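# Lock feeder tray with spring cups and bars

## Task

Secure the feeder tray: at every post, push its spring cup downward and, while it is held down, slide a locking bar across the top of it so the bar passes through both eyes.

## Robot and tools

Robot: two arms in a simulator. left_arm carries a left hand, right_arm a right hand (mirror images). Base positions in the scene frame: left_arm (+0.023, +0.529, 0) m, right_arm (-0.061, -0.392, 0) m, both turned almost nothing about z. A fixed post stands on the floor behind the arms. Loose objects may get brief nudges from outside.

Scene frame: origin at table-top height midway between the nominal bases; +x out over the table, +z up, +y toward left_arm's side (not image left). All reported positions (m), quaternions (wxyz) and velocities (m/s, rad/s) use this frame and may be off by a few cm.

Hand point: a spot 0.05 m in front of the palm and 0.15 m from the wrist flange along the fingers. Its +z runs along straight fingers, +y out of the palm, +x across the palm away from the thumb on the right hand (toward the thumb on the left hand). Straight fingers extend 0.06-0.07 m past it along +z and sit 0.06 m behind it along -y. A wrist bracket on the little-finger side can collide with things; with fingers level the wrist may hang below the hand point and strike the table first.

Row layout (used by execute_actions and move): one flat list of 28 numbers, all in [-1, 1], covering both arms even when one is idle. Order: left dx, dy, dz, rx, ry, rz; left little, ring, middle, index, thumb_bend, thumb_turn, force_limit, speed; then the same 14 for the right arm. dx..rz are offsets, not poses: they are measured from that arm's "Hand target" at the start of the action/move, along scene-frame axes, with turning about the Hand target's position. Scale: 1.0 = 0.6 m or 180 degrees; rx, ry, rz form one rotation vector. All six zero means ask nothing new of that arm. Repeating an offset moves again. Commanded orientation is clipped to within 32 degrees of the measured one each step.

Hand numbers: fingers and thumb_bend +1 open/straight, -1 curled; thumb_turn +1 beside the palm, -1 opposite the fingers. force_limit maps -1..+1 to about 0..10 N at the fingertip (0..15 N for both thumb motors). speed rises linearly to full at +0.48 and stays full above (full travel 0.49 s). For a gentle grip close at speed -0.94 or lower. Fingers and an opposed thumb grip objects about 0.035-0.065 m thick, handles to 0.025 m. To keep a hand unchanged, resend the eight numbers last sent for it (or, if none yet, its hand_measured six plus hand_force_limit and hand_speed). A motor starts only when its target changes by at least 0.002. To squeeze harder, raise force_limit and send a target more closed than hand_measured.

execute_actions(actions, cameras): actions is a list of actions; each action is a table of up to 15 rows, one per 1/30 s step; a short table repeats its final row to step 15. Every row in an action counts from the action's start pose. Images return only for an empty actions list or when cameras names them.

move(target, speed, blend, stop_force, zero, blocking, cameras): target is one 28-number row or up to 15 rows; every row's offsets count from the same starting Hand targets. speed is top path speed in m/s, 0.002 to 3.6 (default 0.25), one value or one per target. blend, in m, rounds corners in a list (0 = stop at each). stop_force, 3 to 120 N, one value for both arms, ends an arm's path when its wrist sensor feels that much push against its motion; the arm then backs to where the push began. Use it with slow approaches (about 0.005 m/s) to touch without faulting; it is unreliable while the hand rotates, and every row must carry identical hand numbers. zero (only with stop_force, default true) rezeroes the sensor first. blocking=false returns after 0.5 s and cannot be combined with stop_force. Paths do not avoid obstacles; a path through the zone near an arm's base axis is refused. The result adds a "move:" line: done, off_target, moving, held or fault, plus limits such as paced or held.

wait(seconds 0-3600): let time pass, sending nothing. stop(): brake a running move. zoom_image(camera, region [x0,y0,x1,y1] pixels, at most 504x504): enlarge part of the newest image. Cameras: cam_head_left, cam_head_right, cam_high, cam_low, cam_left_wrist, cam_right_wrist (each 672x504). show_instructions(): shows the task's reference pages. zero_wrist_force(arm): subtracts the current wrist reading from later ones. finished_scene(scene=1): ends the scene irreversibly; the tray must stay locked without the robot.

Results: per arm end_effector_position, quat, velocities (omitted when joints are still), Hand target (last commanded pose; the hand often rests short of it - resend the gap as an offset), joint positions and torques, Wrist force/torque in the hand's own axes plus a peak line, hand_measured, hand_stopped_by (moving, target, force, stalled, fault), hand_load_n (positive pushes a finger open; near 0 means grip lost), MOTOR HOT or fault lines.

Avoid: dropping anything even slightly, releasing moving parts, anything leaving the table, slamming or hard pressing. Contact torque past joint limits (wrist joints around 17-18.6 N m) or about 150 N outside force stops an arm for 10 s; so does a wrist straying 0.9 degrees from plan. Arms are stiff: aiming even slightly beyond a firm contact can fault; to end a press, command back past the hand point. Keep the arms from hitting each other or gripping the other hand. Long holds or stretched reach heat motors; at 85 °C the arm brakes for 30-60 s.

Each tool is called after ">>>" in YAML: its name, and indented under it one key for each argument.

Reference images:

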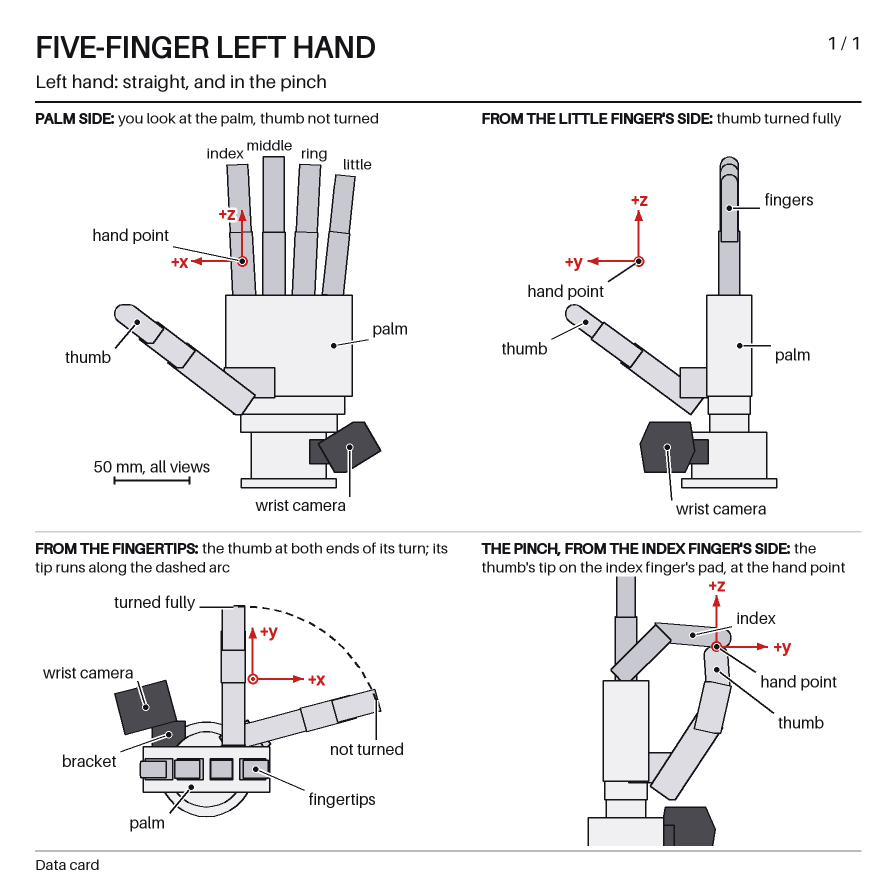

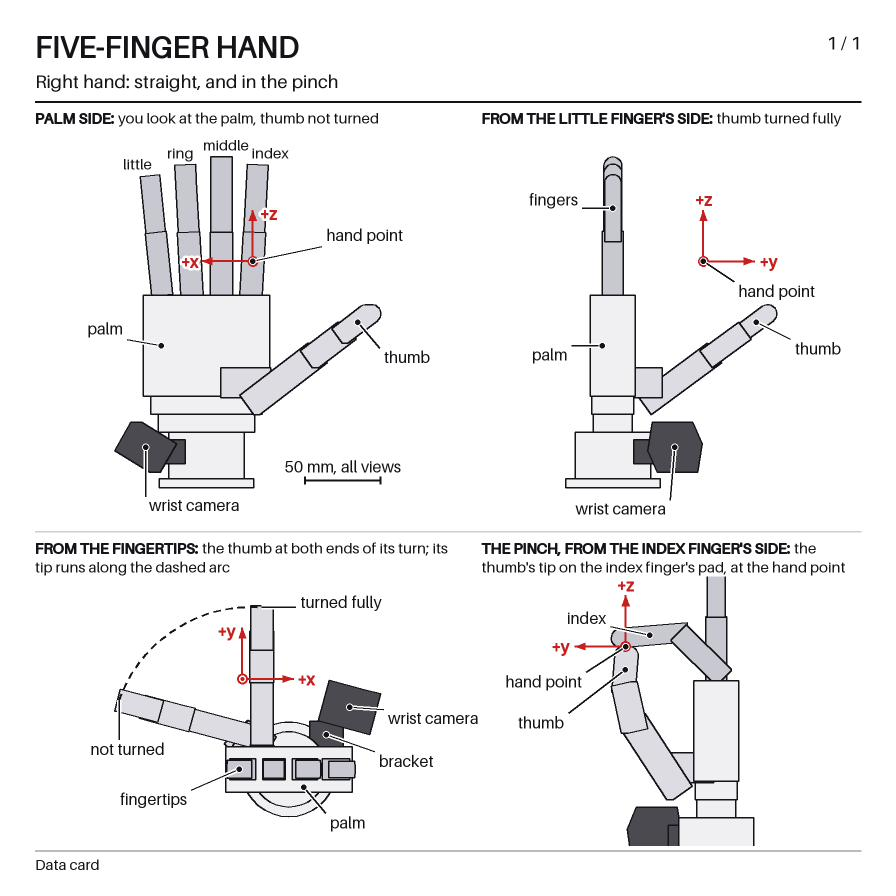

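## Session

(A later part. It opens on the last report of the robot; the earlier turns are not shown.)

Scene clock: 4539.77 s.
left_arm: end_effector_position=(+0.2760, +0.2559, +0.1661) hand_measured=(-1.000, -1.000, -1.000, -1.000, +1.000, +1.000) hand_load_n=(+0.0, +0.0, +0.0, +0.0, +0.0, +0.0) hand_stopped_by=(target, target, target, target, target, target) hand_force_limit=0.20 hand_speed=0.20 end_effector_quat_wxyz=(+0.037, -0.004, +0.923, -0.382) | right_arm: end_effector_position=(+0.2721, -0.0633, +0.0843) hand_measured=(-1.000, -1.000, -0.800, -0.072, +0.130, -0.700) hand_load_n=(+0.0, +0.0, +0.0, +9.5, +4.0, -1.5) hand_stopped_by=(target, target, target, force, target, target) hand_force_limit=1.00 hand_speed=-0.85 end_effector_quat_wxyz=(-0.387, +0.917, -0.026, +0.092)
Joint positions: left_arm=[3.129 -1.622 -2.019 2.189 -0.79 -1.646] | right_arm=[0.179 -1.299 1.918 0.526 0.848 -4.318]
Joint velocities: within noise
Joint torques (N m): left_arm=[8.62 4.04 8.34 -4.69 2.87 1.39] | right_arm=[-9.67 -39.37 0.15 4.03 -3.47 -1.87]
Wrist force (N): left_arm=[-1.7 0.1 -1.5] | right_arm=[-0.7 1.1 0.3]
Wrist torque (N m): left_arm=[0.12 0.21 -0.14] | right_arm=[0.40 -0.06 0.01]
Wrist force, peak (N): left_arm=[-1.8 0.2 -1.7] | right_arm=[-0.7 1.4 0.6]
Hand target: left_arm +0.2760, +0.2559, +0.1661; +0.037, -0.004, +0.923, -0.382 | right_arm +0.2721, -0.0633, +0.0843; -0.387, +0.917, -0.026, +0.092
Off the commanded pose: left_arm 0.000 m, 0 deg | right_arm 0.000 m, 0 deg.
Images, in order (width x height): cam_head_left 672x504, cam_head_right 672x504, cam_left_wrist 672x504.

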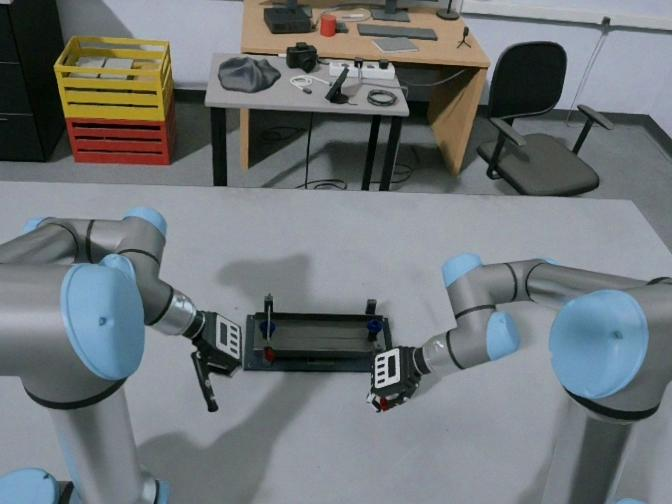

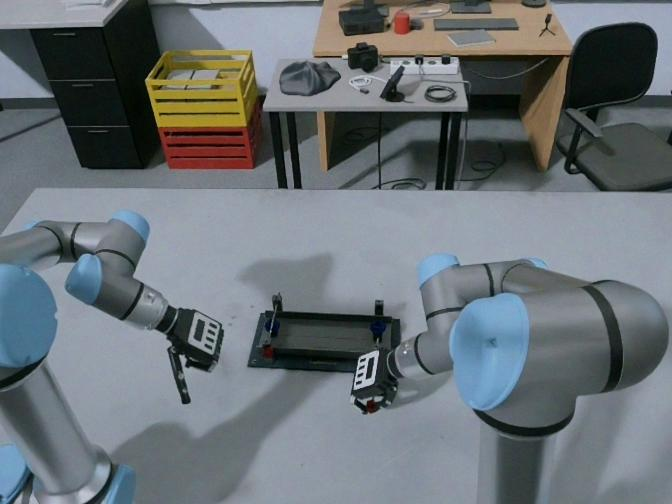

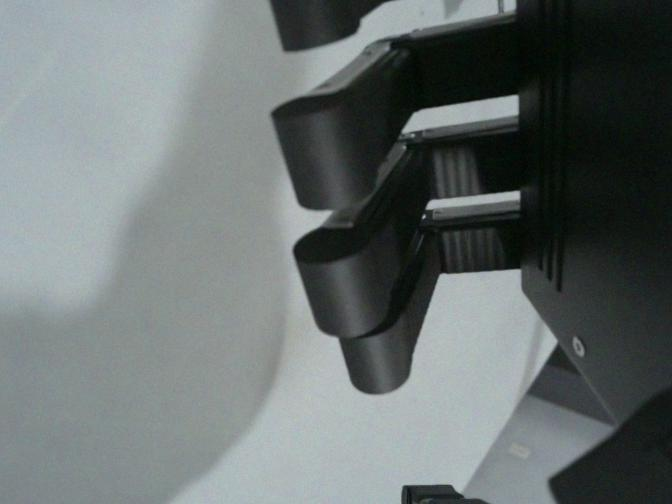

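>>> move:
  target: [0,0,0,0,0,0,-1,-1,-1,-1,1,1,0.2,0.2,0,-0.0083,-0.002,0,-0.0028,0.0105,-1,-1,-0.8,-0.6,0.13,-0.7,1.0,-0.85]
  speed: 0.02
  cameras: ["cam_high","cam_low","cam_head_left","cam_head_right"]

>>> zoom_image:
  camera: "cam_high"
  region: [348, 216, 380, 240]

>>> zoom_image:
  camera: "cam_high"
  region: [320, 238, 352, 262]

>>> zoom_image:
  camera: "cam_low"
  region: [157, 260, 205, 296]

>>> zoom_image:
  camera: "cam_head_left"
  region: [340, 300, 440, 420]

>>> zoom_image:
  camera: "cam_head_right"
  region: [330, 300, 430, 420]

Scene clock: 4562.57 s.
left_arm: end_effector_position=(+0.2760, +0.2559, +0.1661) hand_measured=(-1.000, -1.000, -1.000, -1.000, +1.000, +1.000) hand_load_n=(+0.0, +0.0, +0.0, +0.0, +0.0, +0.0) hand_stopped_by=(target, target, target, target, target, target) hand_force_limit=0.20 hand_speed=0.20 end_effector_quat_wxyz=(+0.037, -0.004, +0.923, -0.382) | right_arm: end_effector_position=(+0.2721, -0.0682, +0.0831) hand_measured=(-1.000, -1.000, -0.800, -0.072, +0.130, -0.700) hand_load_n=(+0.0, +0.0, +0.0, +9.0, +4.0, -1.5) hand_stopped_by=(target, target, target, force, target, target) hand_force_limit=1.00 hand_speed=-0.85 end_effector_quat_wxyz=(-0.389, +0.917, -0.009, +0.090)
Joint positions: left_arm=[3.129 -1.622 -2.019 2.189 -0.79 -1.646] | right_arm=[0.162 -1.291 1.921 0.548 0.83 -4.381]
Joint torques (N m): left_arm=[8.73 3.18 8.23 -4.54 2.92 1.39] | right_arm=[-9.78 -10.66 -0.19 4.23 -3.47 -1.67]
Wrist force (N): left_arm=[-1.7 0.3 -1.6] | right_arm=[-0.8 1.0 0.3]
Wrist torque (N m): left_arm=[0.16 0.21 -0.14] | right_arm=[0.40 -0.06 0.01]
Wrist force, peak (N): left_arm=[-1.8 0.5 -1.7] | right_arm=[-0.9 1.5 0.5]
Hand target: left_arm +0.2760, +0.2559, +0.1661; +0.037, -0.004, +0.923, -0.382 | right_arm +0.2721, -0.0682, +0.0831; -0.389, +0.917, -0.009, +0.090
Off the commanded pose: left_arm 0.000 m, 0 deg | right_arm 0.000 m, 0 deg.
move: done
Images, in order (width x height): cam_head_left 672x504, cam_head_right 672x504, cam_high 672x504, cam_low 672x504.

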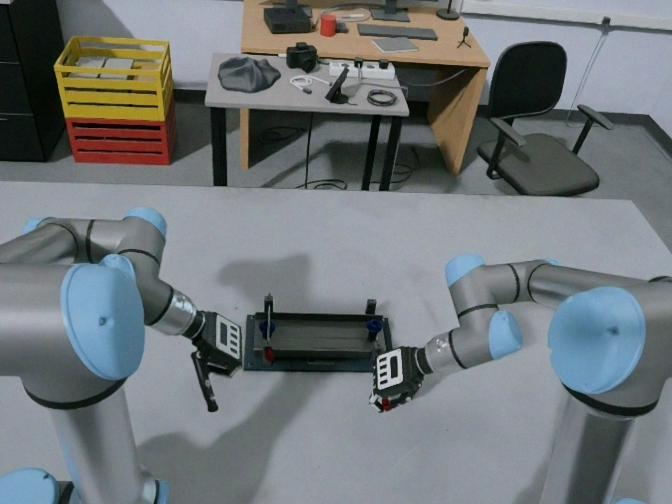

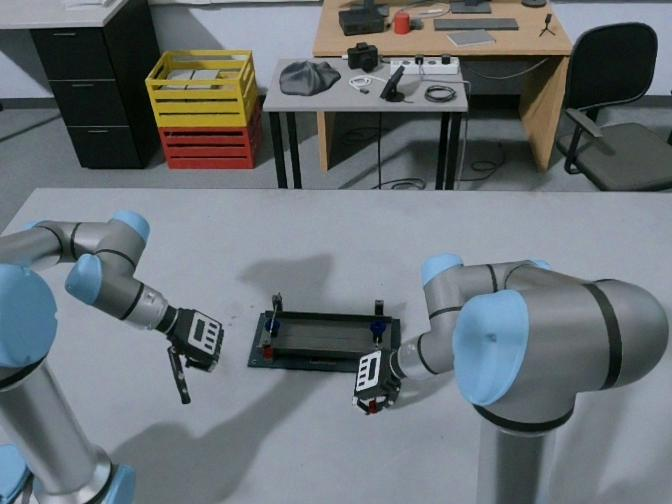

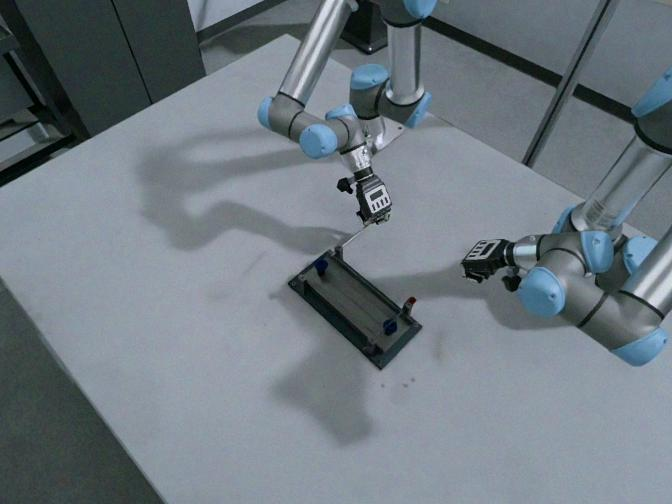

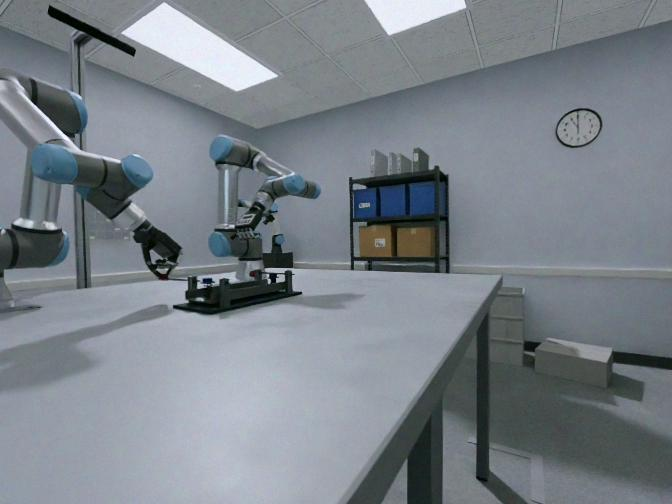

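Scaled by 15.750 from the camera's image (finer frame: 960x720).

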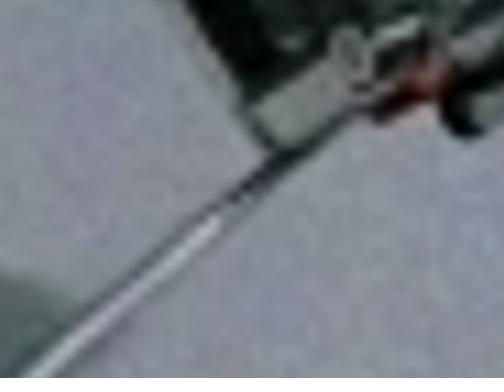

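Scaled by 15.750 from the camera's image (finer frame: 960x720).

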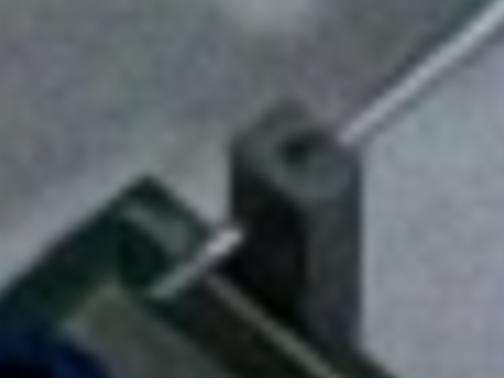

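Scaled by 10.500 from the camera's image (finer frame: 960x720).

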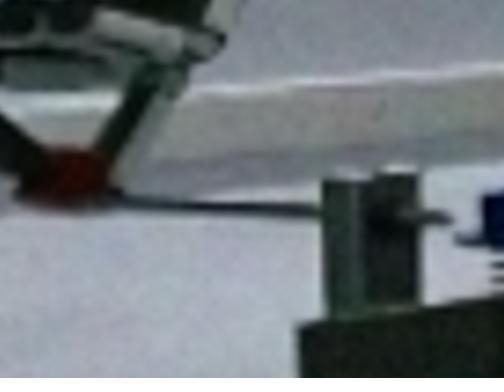

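Scaled by 4.200 from the camera's image (finer frame: 960x720).

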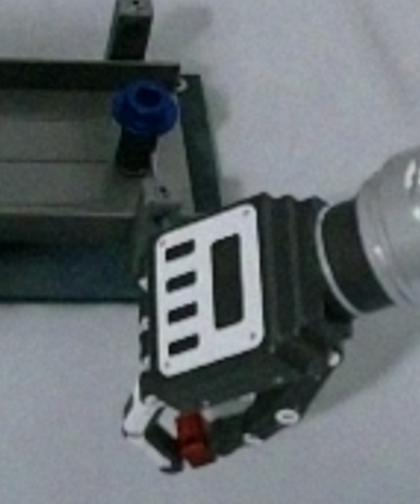

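Scaled by 4.200 from the camera's image (finer frame: 960x720).

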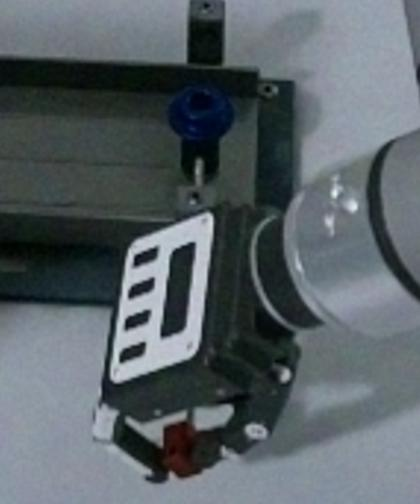

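>>> move:
  target:
    - [0.2,-0.2167,0.0333,0.0833,0.0207,-0.0115,-1,-1,-1,1,1,-1,0,0.2,0,0,0,0,0,0,-1,-1,-0.8,-0.6,0.13,-0.7,1.0,-0.85]
    - [0.3517,-0.4,0.0167,0.0833,0.0207,-0.0115,-1,-1,-1,1,1,-1,0,0.2,0,0,0,0,0,0,-1,-1,-0.8,-0.6,0.13,-0.7,1.0,-0.85]
  speed: 0.12
  blend: 0.03
  cameras: ["all"]

Scene clock: 4614.80 s.
left_arm: end_effector_position=(+0.4870, +0.0160, +0.1761) hand_measured=(-1.000, -1.000, -1.000, +1.000, +1.000, -1.000) hand_load_n=(+0.0, +0.0, +0.0, +0.0, +0.0, +0.0) hand_stopped_by=(target, target, target, target, target, target) hand_force_limit=0.00 hand_speed=0.20 end_effector_quat_wxyz=(+0.000, +0.005, +0.966, -0.259) | right_arm: end_effector_position=(+0.2721, -0.0682, +0.0831) hand_measured=(-1.000, -1.000, -0.800, -0.072, +0.130, -0.700) hand_load_n=(+0.0, +0.0, +0.0, +9.0, +3.5, -1.5) hand_stopped_by=(target, target, target, force, target, target) hand_force_limit=1.00 hand_speed=-0.85 end_effector_quat_wxyz=(-0.389, +0.917, -0.009, +0.090)
Joint positions: left_arm=[2.622 -2.566 -0.431 1.705 -1.122 -2.149] | right_arm=[0.162 -1.291 1.921 0.548 0.83 -4.381]
Joint torques (N m): left_arm=[-10.38 28.48 35.34 -4.85 -1.16 1.28] | right_arm=[-9.54 -10.33 -4.35 4 -3.4 -1.78]
Wrist force (N): left_arm=[-1.3 -0.6 -1.9] | right_arm=[-0.7 1.1 0.4]
Wrist torque (N m): left_arm=[-0.02 0.10 -0.06] | right_arm=[0.40 -0.06 0.00]
Wrist force, peak (N): left_arm=[-3.6 2.3 -3.5] | right_arm=[-1.2 1.3 0.5]
Hand target: left_arm +0.4870, +0.0159, +0.1761; +0.000, +0.005, +0.966, -0.259 | right_arm +0.2721, -0.0682, +0.0831; -0.389, +0.917, -0.009, +0.090
Off the commanded pose: left_arm 0.000 m, 0 deg | right_arm 0.000 m, 0 deg.
move: done

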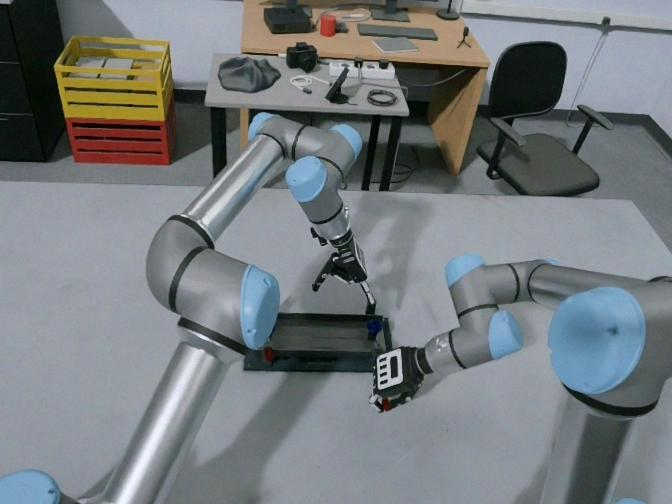

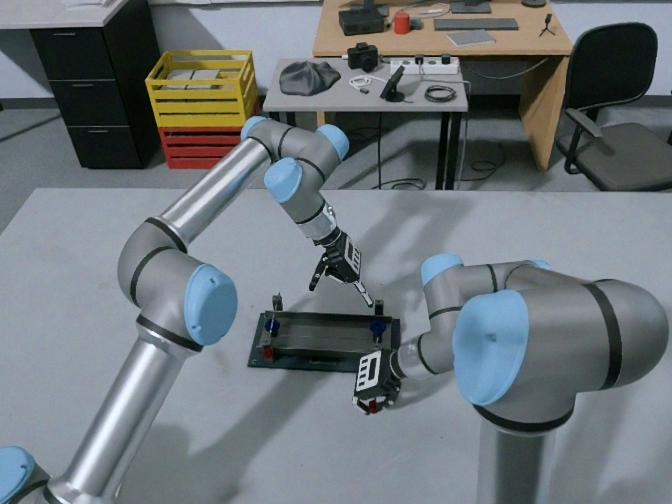

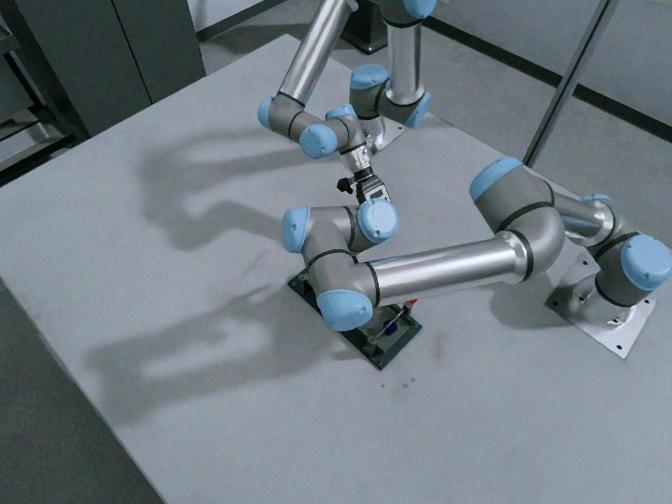

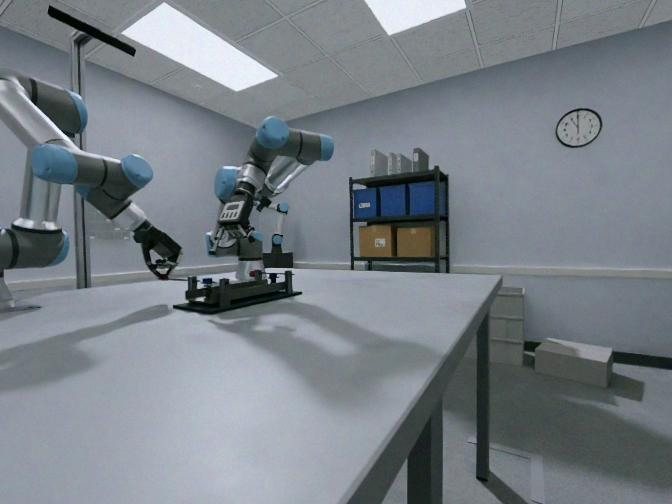

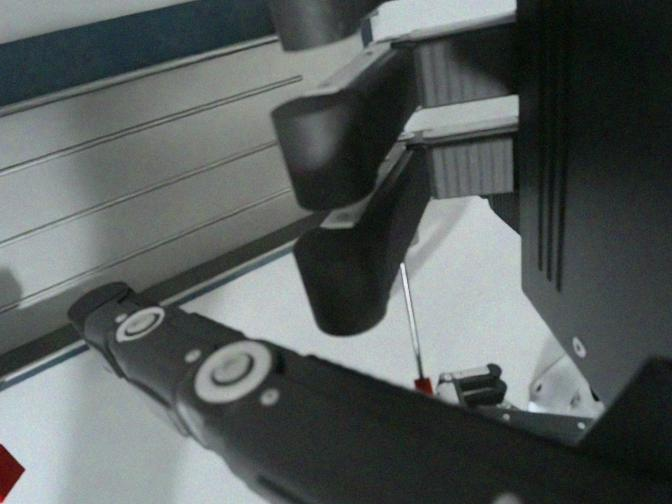

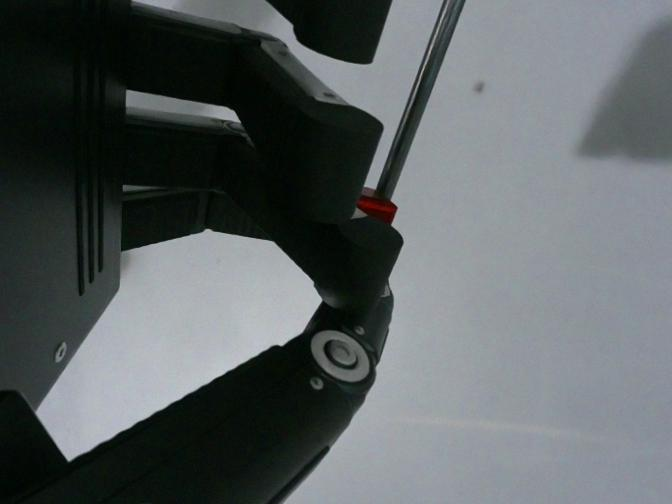

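>>> zoom_image:
  camera: "cam_head_left"
  region: [320, 250, 420, 370]

>>> zoom_image:
  camera: "cam_head_right"
  region: [320, 250, 420, 370]

>>> zoom_image:
  camera: "cam_low"
  region: [150, 180, 300, 320]

Scaled by 4.200 from the camera's image (finer frame: 960x720).

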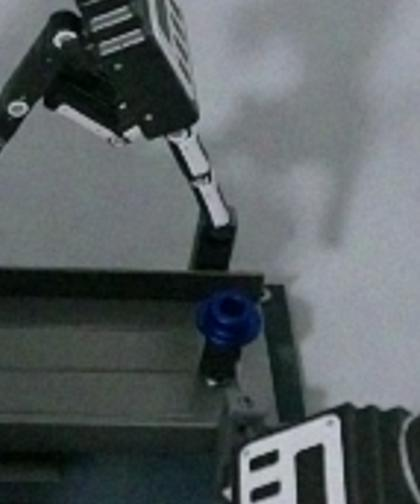

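Scaled by 4.200 from the camera's image (finer frame: 960x720).

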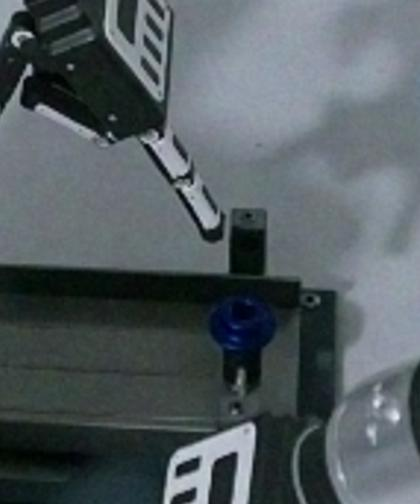

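Scaled by 3.360 from the camera's image (finer frame: 960x720).

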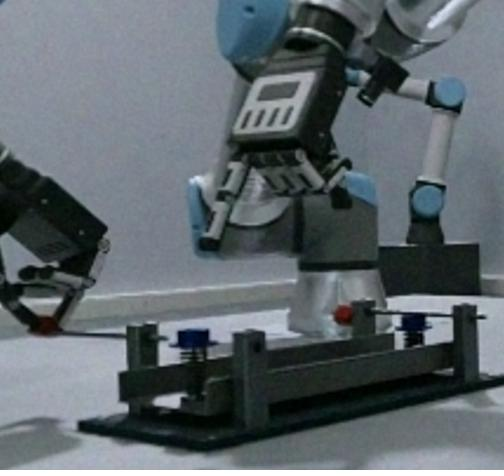

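>>> move:
  target: [0,0,-0.0833,0,0,0,-1,-1,-1,1,1,-1,0,0.2,0,0,0,0,0,0,-1,-1,-0.8,-0.6,0.13,-0.7,1.0,-0.85]
  speed: 0.05
  stop_force: 6
  cameras: ["cam_head_left","cam_head_right","cam_low","cam_left_wrist"]

>>> zoom_image:
  camera: "cam_head_left"
  region: [340, 280, 410, 364]

>>> zoom_image:
  camera: "cam_head_right"
  region: [340, 280, 410, 364]

>>> zoom_image:
  camera: "cam_low"
  region: [170, 235, 250, 305]

Scene clock: 4648.93 s.
left_arm: end_effector_position=(+0.4870, +0.0159, +0.1261) hand_measured=(-1.000, -1.000, -1.000, +1.000, +1.000, -1.000) hand_load_n=(+0.0, +0.0, +0.0, +0.0, +0.0, +0.0) hand_stopped_by=(target, target, target, target, target, target) hand_force_limit=0.00 hand_speed=0.20 end_effector_quat_wxyz=(+0.000, +0.005, +0.966, -0.259) | right_arm: end_effector_position=(+0.2721, -0.0682, +0.0831) hand_measured=(-1.000, -1.000, -0.800, -0.072, +0.130, -0.700) hand_load_n=(+0.0, +0.0, +0.0, +9.5, +4.0, -1.5) hand_stopped_by=(target, target, target, force, target, target) hand_force_limit=1.00 hand_speed=-0.85 end_effector_quat_wxyz=(-0.389, +0.917, -0.009, +0.090)
Joint positions: left_arm=[2.622 -2.549 -0.591 1.849 -1.122 -2.149] | right_arm=[0.162 -1.291 1.921 0.548 0.83 -4.381]
Joint torques (N m): left_arm=[8.38 80.43 4.7 0.9 2.73 -0.94] | right_arm=[-9.38 -10.81 -10.52 4.06 -3.34 -1.74]
Wrist force (N): left_arm=[-1.4 -0.4 -1.8] | right_arm=[-0.9 1.2 0.4]
Wrist torque (N m): left_arm=[0.00 0.10 -0.07] | right_arm=[0.42 -0.04 0.00]
Wrist force, peak (N): left_arm=[-1.6 -0.8 -2.4] | right_arm=[-0.8 1.6 0.5]
Hand target: left_arm +0.4870, +0.0159, +0.1261; +0.000, +0.005, +0.966, -0.259 | right_arm +0.2721, -0.0682, +0.0831; -0.389, +0.917, -0.009, +0.090
Off the commanded pose: left_arm 0.000 m, 0 deg | right_arm 0.000 m, 0 deg.
move: done

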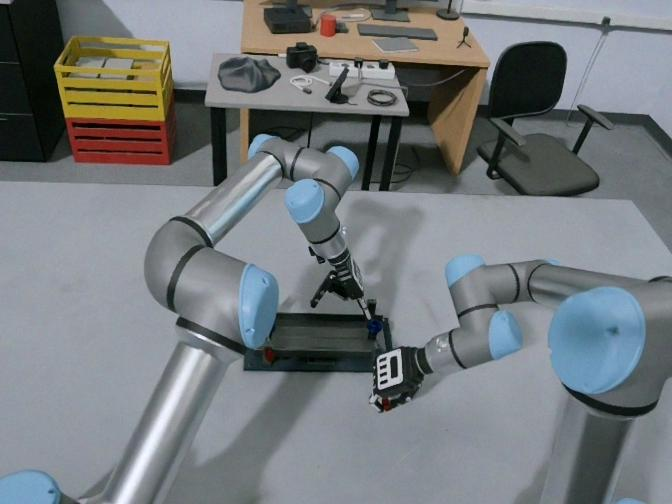

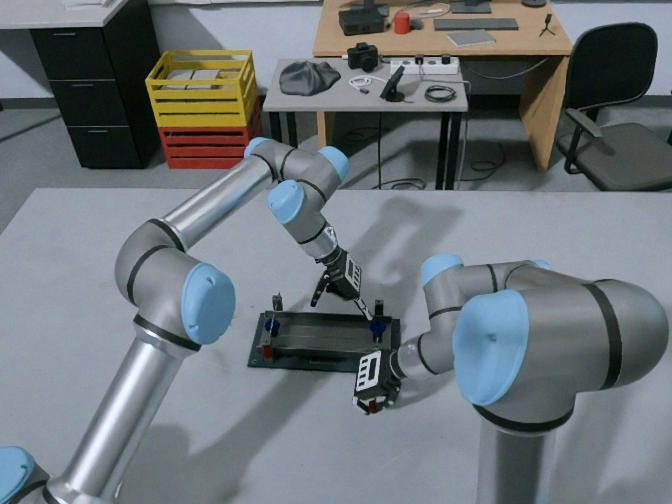

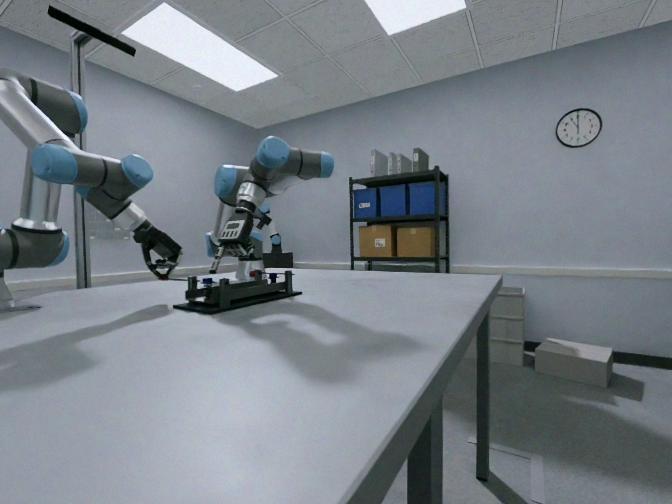

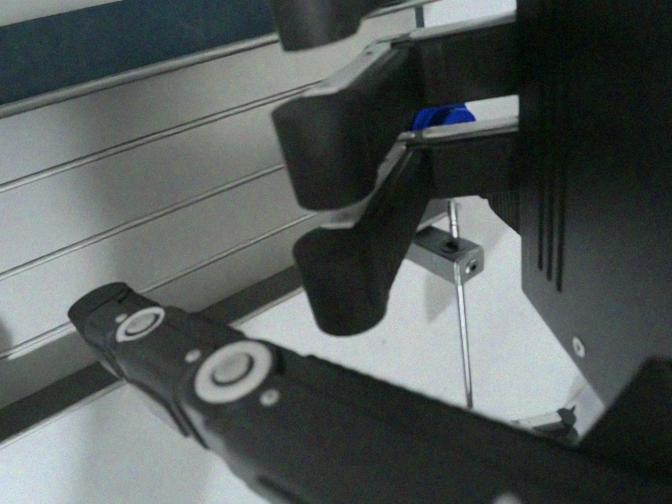

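Scaled by 6.000 from the camera's image (finer frame: 960x720).

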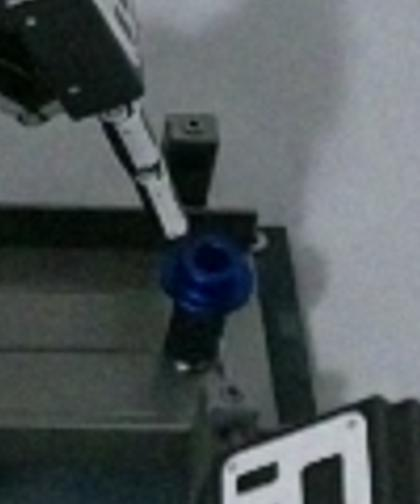

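Scaled by 6.000 from the camera's image (finer frame: 960x720).

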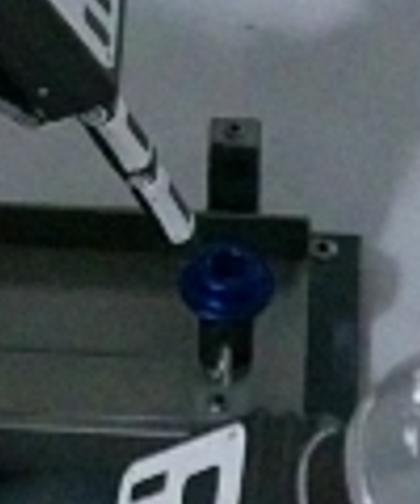

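Scaled by 6.300 from the camera's image (finer frame: 960x720).

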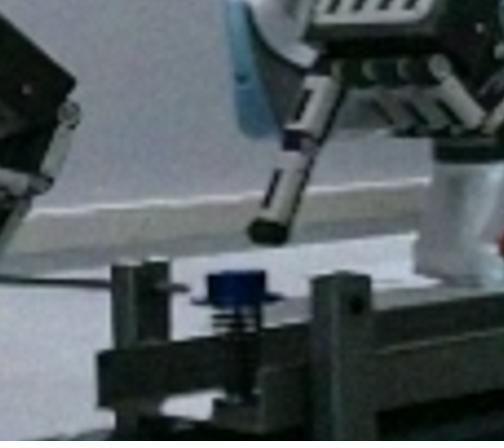

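>>> move:
  target:
    - [0,-0.0042,0,0,0,0,-1,-1,-1,1,1,-1,0,0.2,0,0,0,0,0,0,-1,-1,-0.8,-0.6,0.13,-0.7,1.0,-0.85]
    - [0,-0.0042,-0.045,0,0,0,-1,-1,-1,1,1,-1,0,0.2,0,0,0,0,0,0,-1,-1,-0.8,-0.6,0.13,-0.7,1.0,-0.85]
  speed: [0.02,0.012]
  stop_force: 3
  cameras: ["cam_head_left","cam_head_right","cam_low"]

>>> zoom_image:
  camera: "cam_head_left"
  region: [340, 280, 410, 364]

>>> zoom_image:
  camera: "cam_low"
  region: [170, 235, 250, 305]

Scene clock: 4671.27 s.
left_arm: end_effector_position=(+0.4870, +0.0134, +0.1133) hand_measured=(-1.000, -1.000, -1.000, +1.000, +1.000, -1.000) hand_load_n=(+0.0, +0.0, +0.0, +0.0, +0.0, +0.0) hand_stopped_by=(target, target, target, target, target, target) hand_force_limit=0.00 hand_speed=0.20 end_effector_quat_wxyz=(+0.000, +0.005, +0.966, -0.259) | right_arm: end_effector_position=(+0.2721, -0.0682, +0.0831) hand_measured=(-1.000, -1.000, -0.800, -0.072, +0.130, -0.700) hand_load_n=(+0.0, +0.0, +0.0, +9.5, +4.0, -1.0) hand_stopped_by=(target, target, target, force, target, target) hand_force_limit=1.00 hand_speed=-0.85 end_effector_quat_wxyz=(-0.389, +0.917, -0.009, +0.090)
Joint positions: left_arm=[2.619 -2.556 -0.609 1.876 -1.123 -2.153] | right_arm=[0.162 -1.291 1.921 0.548 0.83 -4.381]
Joint torques (N m): left_arm=[-9.37 45.82 33.05 -4.67 -1.08 -1.22] | right_arm=[-8.88 -10.81 -17.23 4.03 -3.31 -1.67]
Wrist force (N): left_arm=[-2.0 -0.9 -5.0] | right_arm=[-0.9 1.0 0.3]
Wrist torque (N m): left_arm=[0.16 0.09 -0.09] | right_arm=[0.40 -0.04 0.01]
Wrist force, peak (N): left_arm=[-2.3 -0.7 -5.3] | right_arm=[-1.0 1.3 0.3]
Hand target: left_arm +0.4870, +0.0134, +0.1133; +0.000, +0.005, +0.966, -0.259 (not the last commanded pose) | right_arm +0.2721, -0.0682, +0.0831; -0.389, +0.917, -0.009, +0.090
Off the commanded pose: left_arm 0.014 m, 0 deg | right_arm 0.000 m, 0 deg.
move: contact (left_arm); path passed 1 of 2 targets

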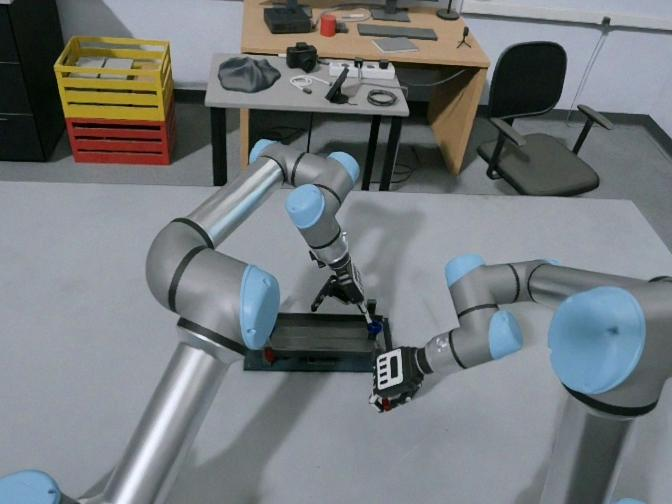

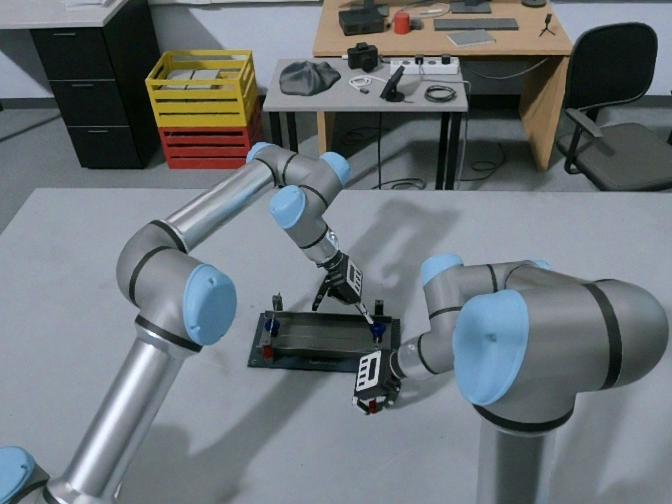

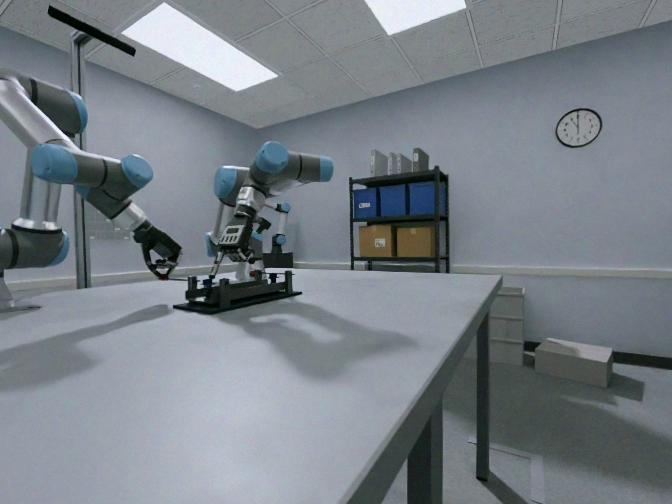

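Scaled by 6.000 from the camera's image (finer frame: 960x720).

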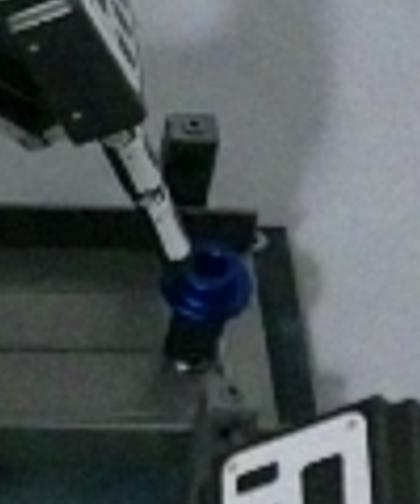

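Scaled by 6.300 from the camera's image (finer frame: 960x720).

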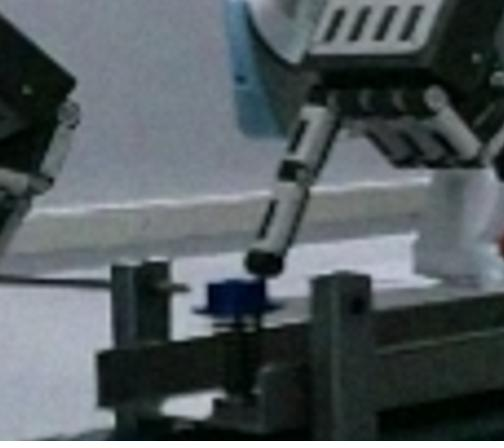

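>>> move:
  target: [0,0,-0.0233,0,0,0,-1,-1,-1,1,1,-1,0,0.2,0,0,0,0,0,0,-1,-1,-0.8,-0.6,0.13,-0.7,1.0,-0.85]
  speed: 0.01
  stop_force: 14
  cameras: ["cam_head_right","cam_low"]

>>> zoom_image:
  camera: "cam_head_right"
  region: [340, 280, 410, 364]

>>> zoom_image:
  camera: "cam_low"
  region: [180, 255, 240, 305]

Scene clock: 4682.67 s.
left_arm: end_effector_position=(+0.4870, +0.0134, +0.0993) hand_measured=(-1.000, -1.000, -1.000, +1.000, +1.000, -1.000) hand_load_n=(+0.5, +0.0, +0.0, +0.0, +0.0, +0.0) hand_stopped_by=(target, target, target, target, target, target) hand_force_limit=0.00 hand_speed=0.20 end_effector_quat_wxyz=(+0.000, +0.005, +0.966, -0.259) | right_arm: end_effector_position=(+0.2721, -0.0682, +0.0831) hand_measured=(-1.000, -1.000, -0.800, -0.072, +0.130, -0.700) hand_load_n=(+0.0, +0.0, +0.0, +9.5, +4.0, -1.5) hand_stopped_by=(target, target, target, force, target, target) hand_force_limit=1.00 hand_speed=-0.85 end_effector_quat_wxyz=(-0.389, +0.917, -0.009, +0.090)
Joint positions: left_arm=[2.619 -2.559 -0.64 1.909 -1.123 -2.153] | right_arm=[0.162 -1.291 1.921 0.548 0.83 -4.381]
Joint torques (N m): left_arm=[-10.08 23.29 1.51 1.74 -0.7 0.44] | right_arm=[-8.55 -10.77 -23.15 3.94 -3.33 -1.47]
Wrist force (N): left_arm=[-2.5 -2.1 -16.6] | right_arm=[-0.9 1.1 0.2]
Wrist torque (N m): left_arm=[0.79 -0.14 -0.12] | right_arm=[0.42 -0.04 0.00]
Wrist force, peak (N): left_arm=[-2.5 -2.2 -17.0] | right_arm=[-1.0 1.4 0.7]
Hand target: left_arm +0.4870, +0.0134, +0.0993; +0.000, +0.005, +0.966, -0.259 | right_arm +0.2721, -0.0682, +0.0831; -0.389, +0.917, -0.009, +0.090
Off the commanded pose: left_arm 0.000 m, 0 deg | right_arm 0.000 m, 0 deg.
move: done

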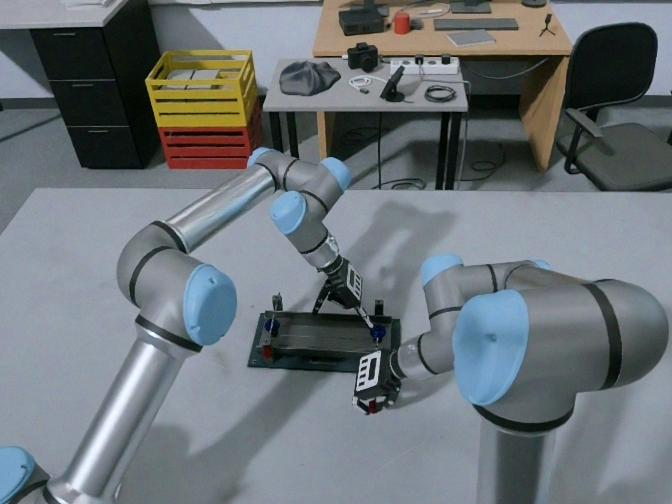

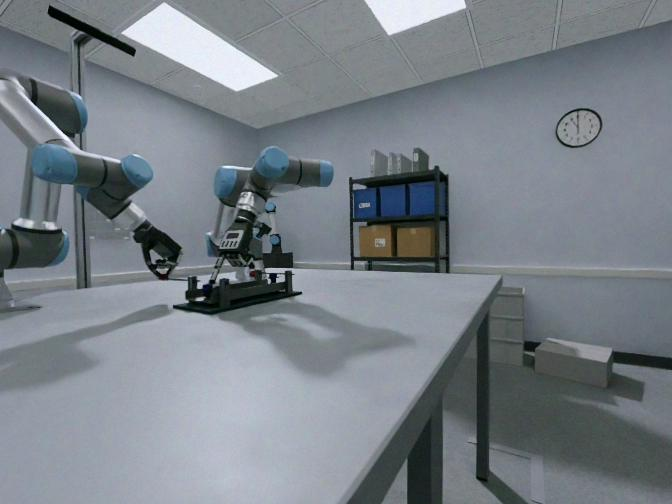

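Scaled by 6.000 from the camera's image (finer frame: 960x720).

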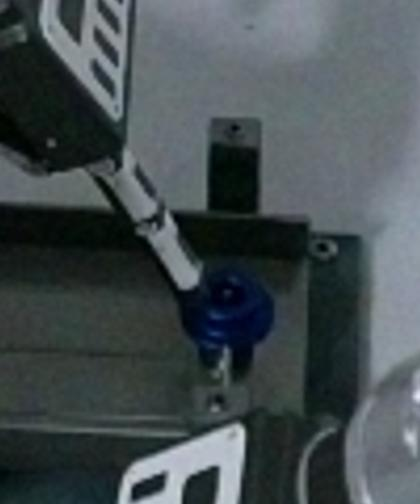

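Scaled by 8.400 from the camera's image (finer frame: 960x720).

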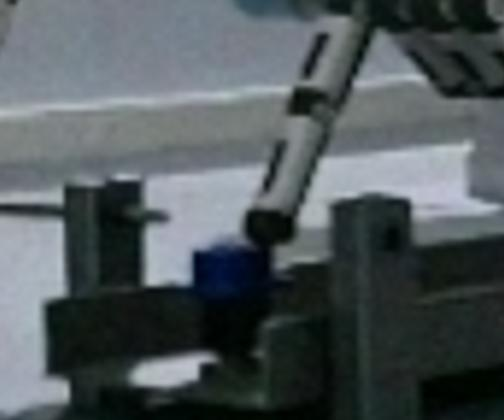

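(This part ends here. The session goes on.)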